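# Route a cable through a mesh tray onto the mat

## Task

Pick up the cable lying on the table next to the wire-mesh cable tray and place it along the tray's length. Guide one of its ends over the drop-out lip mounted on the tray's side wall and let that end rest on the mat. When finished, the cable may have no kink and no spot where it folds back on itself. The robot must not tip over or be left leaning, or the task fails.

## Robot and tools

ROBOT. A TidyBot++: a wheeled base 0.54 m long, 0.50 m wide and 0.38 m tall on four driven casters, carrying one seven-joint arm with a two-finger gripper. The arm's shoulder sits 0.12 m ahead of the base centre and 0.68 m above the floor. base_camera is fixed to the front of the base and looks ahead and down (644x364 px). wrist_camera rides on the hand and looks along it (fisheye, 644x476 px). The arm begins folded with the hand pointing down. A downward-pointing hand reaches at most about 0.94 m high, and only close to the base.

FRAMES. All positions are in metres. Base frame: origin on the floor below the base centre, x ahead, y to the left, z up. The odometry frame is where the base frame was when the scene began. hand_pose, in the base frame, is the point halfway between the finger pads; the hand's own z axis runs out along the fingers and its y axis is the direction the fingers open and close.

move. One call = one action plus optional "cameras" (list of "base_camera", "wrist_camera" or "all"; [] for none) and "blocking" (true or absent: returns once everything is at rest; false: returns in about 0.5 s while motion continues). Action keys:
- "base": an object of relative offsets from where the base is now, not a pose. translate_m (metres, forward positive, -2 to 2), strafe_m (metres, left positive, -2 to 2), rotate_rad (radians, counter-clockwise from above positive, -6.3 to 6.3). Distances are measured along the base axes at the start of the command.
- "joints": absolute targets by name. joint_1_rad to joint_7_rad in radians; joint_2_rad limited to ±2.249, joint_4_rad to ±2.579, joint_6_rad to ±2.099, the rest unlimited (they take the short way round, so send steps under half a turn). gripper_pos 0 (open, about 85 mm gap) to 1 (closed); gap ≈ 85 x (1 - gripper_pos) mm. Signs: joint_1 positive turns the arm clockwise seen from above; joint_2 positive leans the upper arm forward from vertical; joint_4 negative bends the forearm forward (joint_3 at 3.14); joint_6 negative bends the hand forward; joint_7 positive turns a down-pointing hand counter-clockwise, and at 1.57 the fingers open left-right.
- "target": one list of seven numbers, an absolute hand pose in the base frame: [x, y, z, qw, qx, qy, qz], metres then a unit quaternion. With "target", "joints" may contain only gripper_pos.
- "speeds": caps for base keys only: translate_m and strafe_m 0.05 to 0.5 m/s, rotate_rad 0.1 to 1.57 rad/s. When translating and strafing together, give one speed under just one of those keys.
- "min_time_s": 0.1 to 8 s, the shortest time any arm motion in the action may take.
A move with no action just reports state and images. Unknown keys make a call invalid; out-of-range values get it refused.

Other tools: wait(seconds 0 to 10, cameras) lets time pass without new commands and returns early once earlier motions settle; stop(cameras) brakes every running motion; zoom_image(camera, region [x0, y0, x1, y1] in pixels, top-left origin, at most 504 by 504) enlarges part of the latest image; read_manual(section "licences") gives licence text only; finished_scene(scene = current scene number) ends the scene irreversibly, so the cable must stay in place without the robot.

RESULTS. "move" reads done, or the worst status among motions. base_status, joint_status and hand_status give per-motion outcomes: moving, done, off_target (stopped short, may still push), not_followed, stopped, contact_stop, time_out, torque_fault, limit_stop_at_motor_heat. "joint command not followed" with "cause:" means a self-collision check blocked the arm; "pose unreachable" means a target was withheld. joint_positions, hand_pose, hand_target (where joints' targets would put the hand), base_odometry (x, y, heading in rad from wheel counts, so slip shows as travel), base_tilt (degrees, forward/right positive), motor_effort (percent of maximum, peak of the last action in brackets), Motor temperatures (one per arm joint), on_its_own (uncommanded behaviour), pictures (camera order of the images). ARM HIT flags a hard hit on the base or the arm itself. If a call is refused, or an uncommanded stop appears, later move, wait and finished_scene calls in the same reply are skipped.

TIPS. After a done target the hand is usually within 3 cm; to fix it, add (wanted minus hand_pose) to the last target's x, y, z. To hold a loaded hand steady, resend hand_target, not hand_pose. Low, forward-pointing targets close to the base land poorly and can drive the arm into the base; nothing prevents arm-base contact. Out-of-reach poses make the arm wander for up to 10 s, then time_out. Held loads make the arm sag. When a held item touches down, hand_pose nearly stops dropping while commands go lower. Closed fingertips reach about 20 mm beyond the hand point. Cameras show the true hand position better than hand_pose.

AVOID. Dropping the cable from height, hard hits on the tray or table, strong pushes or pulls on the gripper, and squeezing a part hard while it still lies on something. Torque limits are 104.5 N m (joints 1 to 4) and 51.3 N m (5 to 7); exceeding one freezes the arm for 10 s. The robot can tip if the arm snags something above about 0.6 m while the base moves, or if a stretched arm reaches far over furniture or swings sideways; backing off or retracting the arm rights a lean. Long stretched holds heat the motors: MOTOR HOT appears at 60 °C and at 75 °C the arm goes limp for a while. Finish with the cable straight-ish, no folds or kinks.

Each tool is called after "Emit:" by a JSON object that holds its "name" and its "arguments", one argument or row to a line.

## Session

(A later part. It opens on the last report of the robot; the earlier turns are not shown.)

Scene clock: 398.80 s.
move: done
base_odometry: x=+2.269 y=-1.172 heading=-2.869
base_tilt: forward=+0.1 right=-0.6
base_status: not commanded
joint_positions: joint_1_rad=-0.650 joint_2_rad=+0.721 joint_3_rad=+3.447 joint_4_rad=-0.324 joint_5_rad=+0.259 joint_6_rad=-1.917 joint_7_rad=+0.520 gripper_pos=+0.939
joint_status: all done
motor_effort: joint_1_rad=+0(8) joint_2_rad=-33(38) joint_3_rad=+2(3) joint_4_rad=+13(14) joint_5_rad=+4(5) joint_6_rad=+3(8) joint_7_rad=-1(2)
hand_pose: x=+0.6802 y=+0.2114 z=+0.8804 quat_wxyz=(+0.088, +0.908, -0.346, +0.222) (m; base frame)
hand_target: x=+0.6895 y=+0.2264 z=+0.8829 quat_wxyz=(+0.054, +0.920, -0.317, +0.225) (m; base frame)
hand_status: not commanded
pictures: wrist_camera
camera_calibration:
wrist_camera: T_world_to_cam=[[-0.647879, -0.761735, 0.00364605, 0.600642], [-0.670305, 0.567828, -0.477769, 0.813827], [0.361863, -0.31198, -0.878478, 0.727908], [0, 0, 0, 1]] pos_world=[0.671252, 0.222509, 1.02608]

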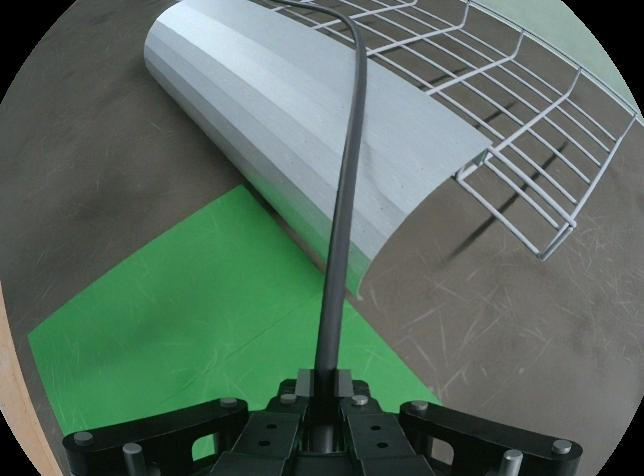

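Emit:
{"name": "move", "arguments": {
  "joints": {"joint_1_rad": -0.74, "joint_2_rad": 0.764, "joint_3_rad": 3.388, "joint_4_rad": -0.582, "joint_5_rad": 0.275, "joint_6_rad": -1.686, "joint_7_rad": 0.44},
  "min_time_s": 2.5,
  "cameras": ["wrist_camera"]
}}

Scene clock: 410.37 s.
move: done
base_odometry: x=+2.269 y=-1.172 heading=-2.869
base_tilt: forward=+0.1 right=-0.6
base_status: not commanded
joint_positions: joint_1_rad=-0.722 joint_2_rad=+0.740 joint_3_rad=+3.408 joint_4_rad=-0.555 joint_5_rad=+0.259 joint_6_rad=-1.746 joint_7_rad=+0.511 gripper_pos=+0.939
joint_status: all done
motor_effort: joint_1_rad=-2(3) joint_2_rad=-34(35) joint_3_rad=+2(3) joint_4_rad=+14(15) joint_5_rad=+3(5) joint_6_rad=+1(3) joint_7_rad=+0(2)
hand_pose: x=+0.6802 y=+0.2581 z=+0.7991 quat_wxyz=(+0.106, +0.933, -0.282, +0.195) (m; base frame)
hand_target: x=+0.6882 y=+0.2780 z=+0.7779 quat_wxyz=(+0.097, +0.929, -0.292, +0.205) (m; base frame)
hand_status: not commanded
pictures: wrist_camera
camera_calibration:
wrist_camera: T_world_to_cam=[[-0.548231, -0.832045, 0.084522, 0.522339], [-0.771162, 0.463814, -0.436104, 0.810699], [0.323656, -0.304266, -0.895918, 0.709009], [0, 0, 0, 1]] pos_world=[0.682068, 0.274323, 0.944614]

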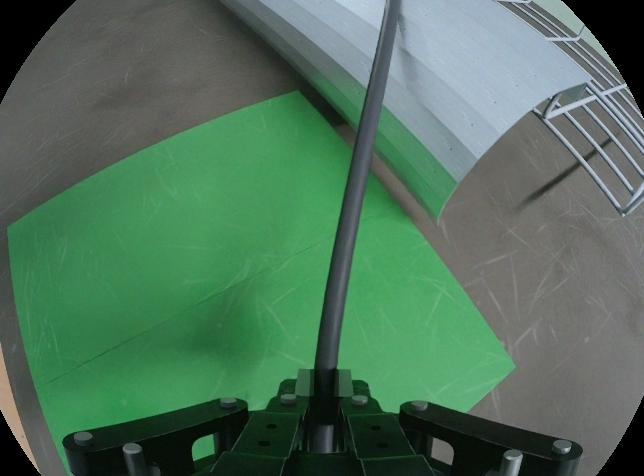

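Emit:
{"name": "move", "arguments": {
  "joints": {"joint_1_rad": -0.74, "joint_2_rad": 0.80, "joint_3_rad": 3.41, "joint_4_rad": -0.60, "joint_5_rad": 0.275, "joint_6_rad": -1.45, "joint_7_rad": 0.44},
  "min_time_s": 2
}}

Emit:
{"name": "move", "arguments": {
  "joints": {"joint_1_rad": -0.75, "joint_2_rad": 0.80, "joint_3_rad": 3.42, "joint_4_rad": -0.68, "joint_5_rad": 0.275, "joint_6_rad": -1.37, "joint_7_rad": 0.40},
  "min_time_s": 1.5,
  "cameras": ["wrist_camera"]
}}

Scene clock: 433.63 s.
move: done
base_odometry: x=+2.269 y=-1.172 heading=-2.869
base_tilt: forward=+0.1 right=-0.6
base_status: not commanded
joint_positions: joint_1_rad=-0.730 joint_2_rad=+0.774 joint_3_rad=+3.408 joint_4_rad=-0.573 joint_5_rad=+0.259 joint_6_rad=-1.518 joint_7_rad=+0.511 gripper_pos=+0.939
joint_status: all done
motor_effort: joint_1_rad=-2(2) joint_2_rad=-36(38) joint_3_rad=+2(4) joint_4_rad=+16(16) joint_5_rad=+4(5) joint_6_rad=+3(4) joint_7_rad=+0(2)
hand_pose: x=+0.7371 y=+0.2991 z=+0.7858 quat_wxyz=(+0.048, +0.932, -0.248, +0.258) (m; base frame)
hand_target: x=+0.7509 y=+0.3090 z=+0.7665 quat_wxyz=(+0.040, +0.924, -0.265, +0.273) (m; base frame)
hand_status: not commanded
pictures: none

Scene clock: 435.43 s.
move: done
base_odometry: x=+2.269 y=-1.172 heading=-2.869
base_tilt: forward=+0.1 right=-0.6
base_status: not commanded
joint_positions: joint_1_rad=-0.733 joint_2_rad=+0.775 joint_3_rad=+3.408 joint_4_rad=-0.652 joint_5_rad=+0.259 joint_6_rad=-1.437 joint_7_rad=+0.472 gripper_pos=+0.939
joint_status: all done
motor_effort: joint_1_rad=-2(2) joint_2_rad=-36(37) joint_3_rad=+2(4) joint_4_rad=+16(16) joint_5_rad=+4(5) joint_6_rad=+3(5) joint_7_rad=+0(2)
hand_pose: x=+0.7438 y=+0.3009 z=+0.7618 quat_wxyz=(+0.043, +0.931, -0.254, +0.260) (m; base frame)
hand_target: x=+0.7556 y=+0.3107 z=+0.7432 quat_wxyz=(+0.036, +0.921, -0.271, +0.276) (m; base frame)
hand_status: not commanded
pictures: wrist_camera
camera_calibration:
wrist_camera: T_world_to_cam=[[-0.473869, -0.878931, -0.0541242, 0.66041], [-0.737966, 0.429901, -0.520184, 0.873103], [0.480474, -0.206557, -0.852337, 0.48878], [0, 0, 0, 1]] pos_world=[0.722422, 0.306067, 0.906524]

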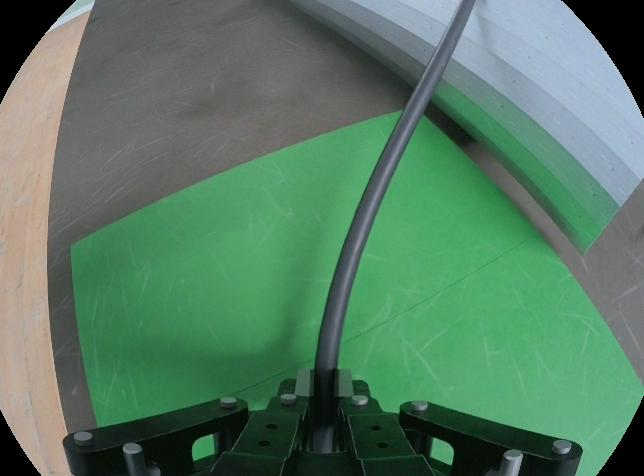

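Emit:
{"name": "move", "arguments": {
  "joints": {"joint_1_rad": -0.75, "joint_2_rad": 0.80, "joint_3_rad": 3.42, "joint_4_rad": -0.73, "joint_5_rad": 0.275, "joint_6_rad": -1.35, "joint_7_rad": 0.40},
  "min_time_s": 1,
  "cameras": ["wrist_camera"]
}}

Scene clock: 441.57 s.
move: done
base_odometry: x=+2.269 y=-1.172 heading=-2.869
base_tilt: forward=+0.1 right=-0.6
base_status: not commanded
joint_positions: joint_1_rad=-0.734 joint_2_rad=+0.775 joint_3_rad=+3.408 joint_4_rad=-0.700 joint_5_rad=+0.259 joint_6_rad=-1.415 joint_7_rad=+0.472 gripper_pos=+0.939
joint_status: all done
motor_effort: joint_1_rad=-1(2) joint_2_rad=-35(37) joint_3_rad=+2(4) joint_4_rad=+15(16) joint_5_rad=+3(4) joint_6_rad=+3(4) joint_7_rad=+0(2)
hand_pose: x=+0.7405 y=+0.2963 z=+0.7448 quat_wxyz=(+0.053, +0.933, -0.251, +0.251) (m; base frame)
hand_target: x=+0.7513 y=+0.3042 z=+0.7251 quat_wxyz=(+0.048, +0.924, -0.269, +0.266) (m; base frame)
hand_status: not commanded
pictures: wrist_camera
camera_calibration:
wrist_camera: T_world_to_cam=[[-0.473813, -0.880111, -0.0300873, 0.636231], [-0.750371, 0.421378, -0.509298, 0.867388], [0.460917, -0.218736, -0.860064, 0.498801], [0, 0, 0, 1]] pos_world=[0.722412, 0.303561, 0.889902]

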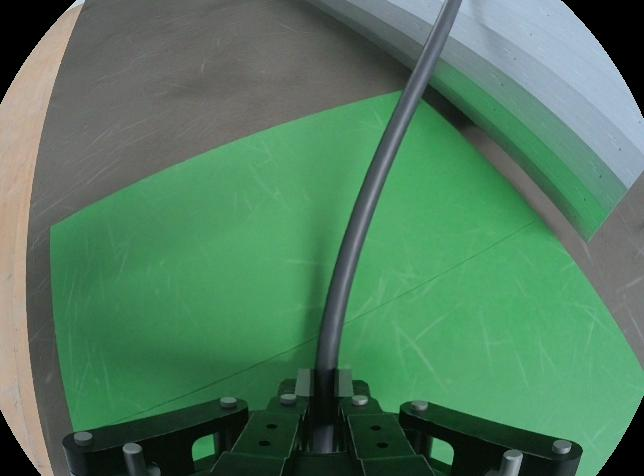

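Emit:
{"name": "move", "arguments": {
  "joints": {"gripper_pos": 0.5}
}}

Emit:
{"name": "move", "arguments": {
  "joints": {"joint_1_rad": -0.70, "joint_2_rad": 0.70, "joint_3_rad": 3.42, "joint_4_rad": -0.45, "joint_5_rad": 0.275, "joint_6_rad": -1.75, "joint_7_rad": 0.47},
  "min_time_s": 2
}}

Emit:
{"name": "move", "arguments": {
  "joints": {"joint_1_rad": 0.0, "joint_2_rad": -0.4, "joint_3_rad": 3.142, "joint_4_rad": -1.70, "joint_5_rad": 0.0, "joint_6_rad": -1.0, "joint_7_rad": 1.57},
  "cameras": ["wrist_camera"]
}}

Emit:
{"name": "zoom_image", "arguments": {
  "camera": "wrist_camera",
  "region": [120, 20, 420, 320]
}}

Scene clock: 450.80 s.
move: done
base_odometry: x=+2.269 y=-1.172 heading=-2.869
base_tilt: forward=+0.1 right=-0.6
base_status: not commanded
joint_positions: joint_1_rad=-0.739 joint_2_rad=+0.776 joint_3_rad=+3.408 joint_4_rad=-0.702 joint_5_rad=+0.259 joint_6_rad=-1.413 joint_7_rad=+0.472 gripper_pos=+0.500
joint_status: all done
motor_effort: joint_1_rad=-1(2) joint_2_rad=-36(37) joint_3_rad=+3(4) joint_4_rad=+16(16) joint_5_rad=+4(4) joint_6_rad=+3(3) joint_7_rad=-1(1)
hand_pose: x=+0.7390 y=+0.2993 z=+0.7433 quat_wxyz=(+0.053, +0.934, -0.249, +0.251) (m; base frame)
hand_target: x=+0.7513 y=+0.3042 z=+0.7251 quat_wxyz=(+0.048, +0.924, -0.269, +0.266) (m; base frame)
hand_status: not commanded
pictures: none

Scene clock: 453.17 s.
move: done
base_odometry: x=+2.269 y=-1.172 heading=-2.869
base_tilt: forward=+0.2 right=-0.6
base_status: not commanded
joint_positions: joint_1_rad=-0.712 joint_2_rad=+0.721 joint_3_rad=+3.408 joint_4_rad=-0.477 joint_5_rad=+0.259 joint_6_rad=-1.689 joint_7_rad=+0.472 gripper_pos=+0.500
joint_status: all done
motor_effort: joint_1_rad=-1(3) joint_2_rad=-34(38) joint_3_rad=+2(5) joint_4_rad=+14(17) joint_5_rad=+4(5) joint_6_rad=+3(4) joint_7_rad=+0(2)
hand_pose: x=+0.7066 y=+0.2703 z=+0.8414 quat_wxyz=(+0.047, +0.920, -0.301, +0.246) (m; base frame)
hand_target: x=+0.6973 y=+0.2478 z=+0.8620 quat_wxyz=(+0.058, +0.912, -0.322, +0.247) (m; base frame)
hand_status: not commanded
pictures: none

Scene clock: 456.03 s.
move: done
base_odometry: x=+2.269 y=-1.172 heading=-2.869
base_tilt: forward=+0.1 right=-0.6
base_status: not commanded
joint_positions: joint_1_rad=-0.012 joint_2_rad=-0.390 joint_3_rad=+3.158 joint_4_rad=-1.671 joint_5_rad=+0.072 joint_6_rad=-1.073 joint_7_rad=+1.496 gripper_pos=+0.500
joint_status: all done
motor_effort: joint_1_rad=-1(3) joint_2_rad=-4(36) joint_3_rad=+1(4) joint_4_rad=+18(18) joint_5_rad=+1(5) joint_6_rad=+7(7) joint_7_rad=+0(3)
hand_pose: x=+0.4806 y=-0.0213 z=+0.9417 quat_wxyz=(+0.019, +0.922, -0.034, +0.384) (m; base frame)
hand_target: x=+0.4902 y=+0.0012 z=+0.9460 quat_wxyz=(+0.000, +0.913, -0.001, +0.408) (m; base frame)
hand_status: not commanded
pictures: wrist_camera
camera_calibration:
wrist_camera: T_world_to_cam=[[-0.0524912, -0.998526, 0.0137885, -0.00682936], [-0.692137, 0.0264246, -0.721283, 1.06983], [0.719855, -0.0474045, -0.692504, 0.439835], [0, 0, 0, 1]] pos_world=[0.423495, -0.0142391, 1.07633]

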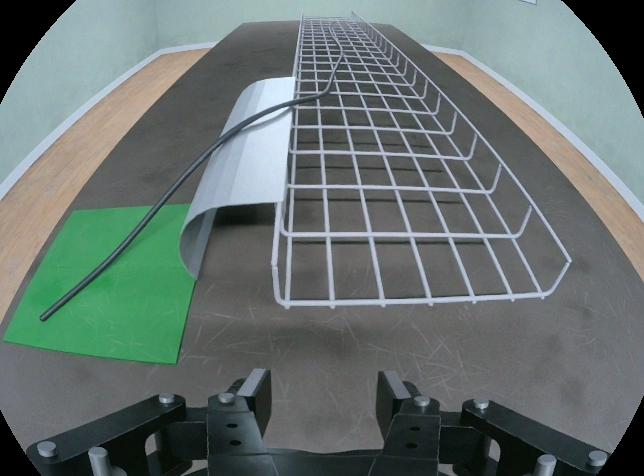

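Scaled by 1.680.

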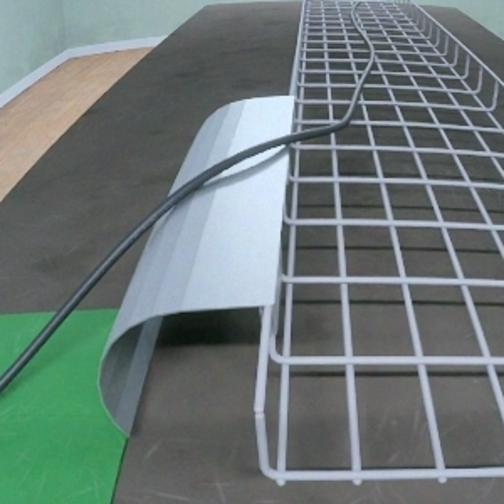

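Emit:
{"name": "move", "arguments": {
  "target": [0.68, -0.05, 0.93, 0, 0.906, 0, 0.423],
  "cameras": ["wrist_camera"]
}}

Emit:
{"name": "zoom_image", "arguments": {
  "camera": "wrist_camera",
  "region": [120, 20, 420, 270]
}}

Scene clock: 464.73 s.
move: done
base_odometry: x=+2.269 y=-1.172 heading=-2.869
base_tilt: forward=+0.2 right=-0.6
base_status: not commanded
joint_positions: joint_1_rad=+0.062 joint_2_rad=+0.022 joint_3_rad=+3.215 joint_4_rad=-1.488 joint_5_rad=-0.099 joint_6_rad=-0.872 joint_7_rad=+1.721 gripper_pos=+0.500
joint_status: not commanded
motor_effort: joint_1_rad=-1(1) joint_2_rad=-17(19) joint_3_rad=+0(1) joint_4_rad=+18(19) joint_5_rad=-1(1) joint_6_rad=+6(7) joint_7_rad=+0(2)
hand_pose: x=+0.6557 y=-0.0477 z=+0.8971 quat_wxyz=(+0.007, +0.928, -0.008, +0.373) (m; base frame)
hand_target: x=+0.6800 y=-0.0500 z=+0.9300 quat_wxyz=(+0.000, +0.906, +0.000, +0.423) (m; base frame)
hand_status: done (0.041 m and 6.4 deg from the pose sent, 0.202 m and 6.5 deg at the start)
pictures: wrist_camera
camera_calibration:
wrist_camera: T_world_to_cam=[[0.0037578, -0.999941, 0.0101852, -0.0571359], [-0.710346, -0.00983807, -0.703784, 1.15396], [0.703843, -0.00459031, -0.710341, 0.310169], [0, 0, 0, 1]] pos_world=[0.601617, -0.044356, 1.03305]

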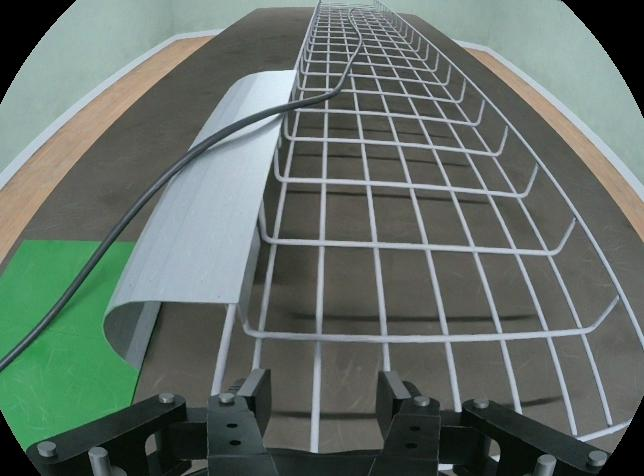

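Scaled by 1.680.

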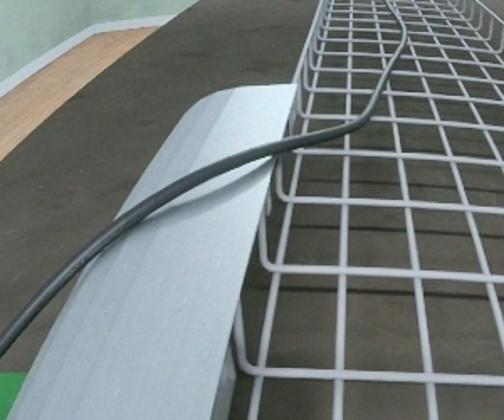

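Emit:
{"name": "finished_scene", "arguments": {
  "scene": 2
}}

The scene is finished: the task was done.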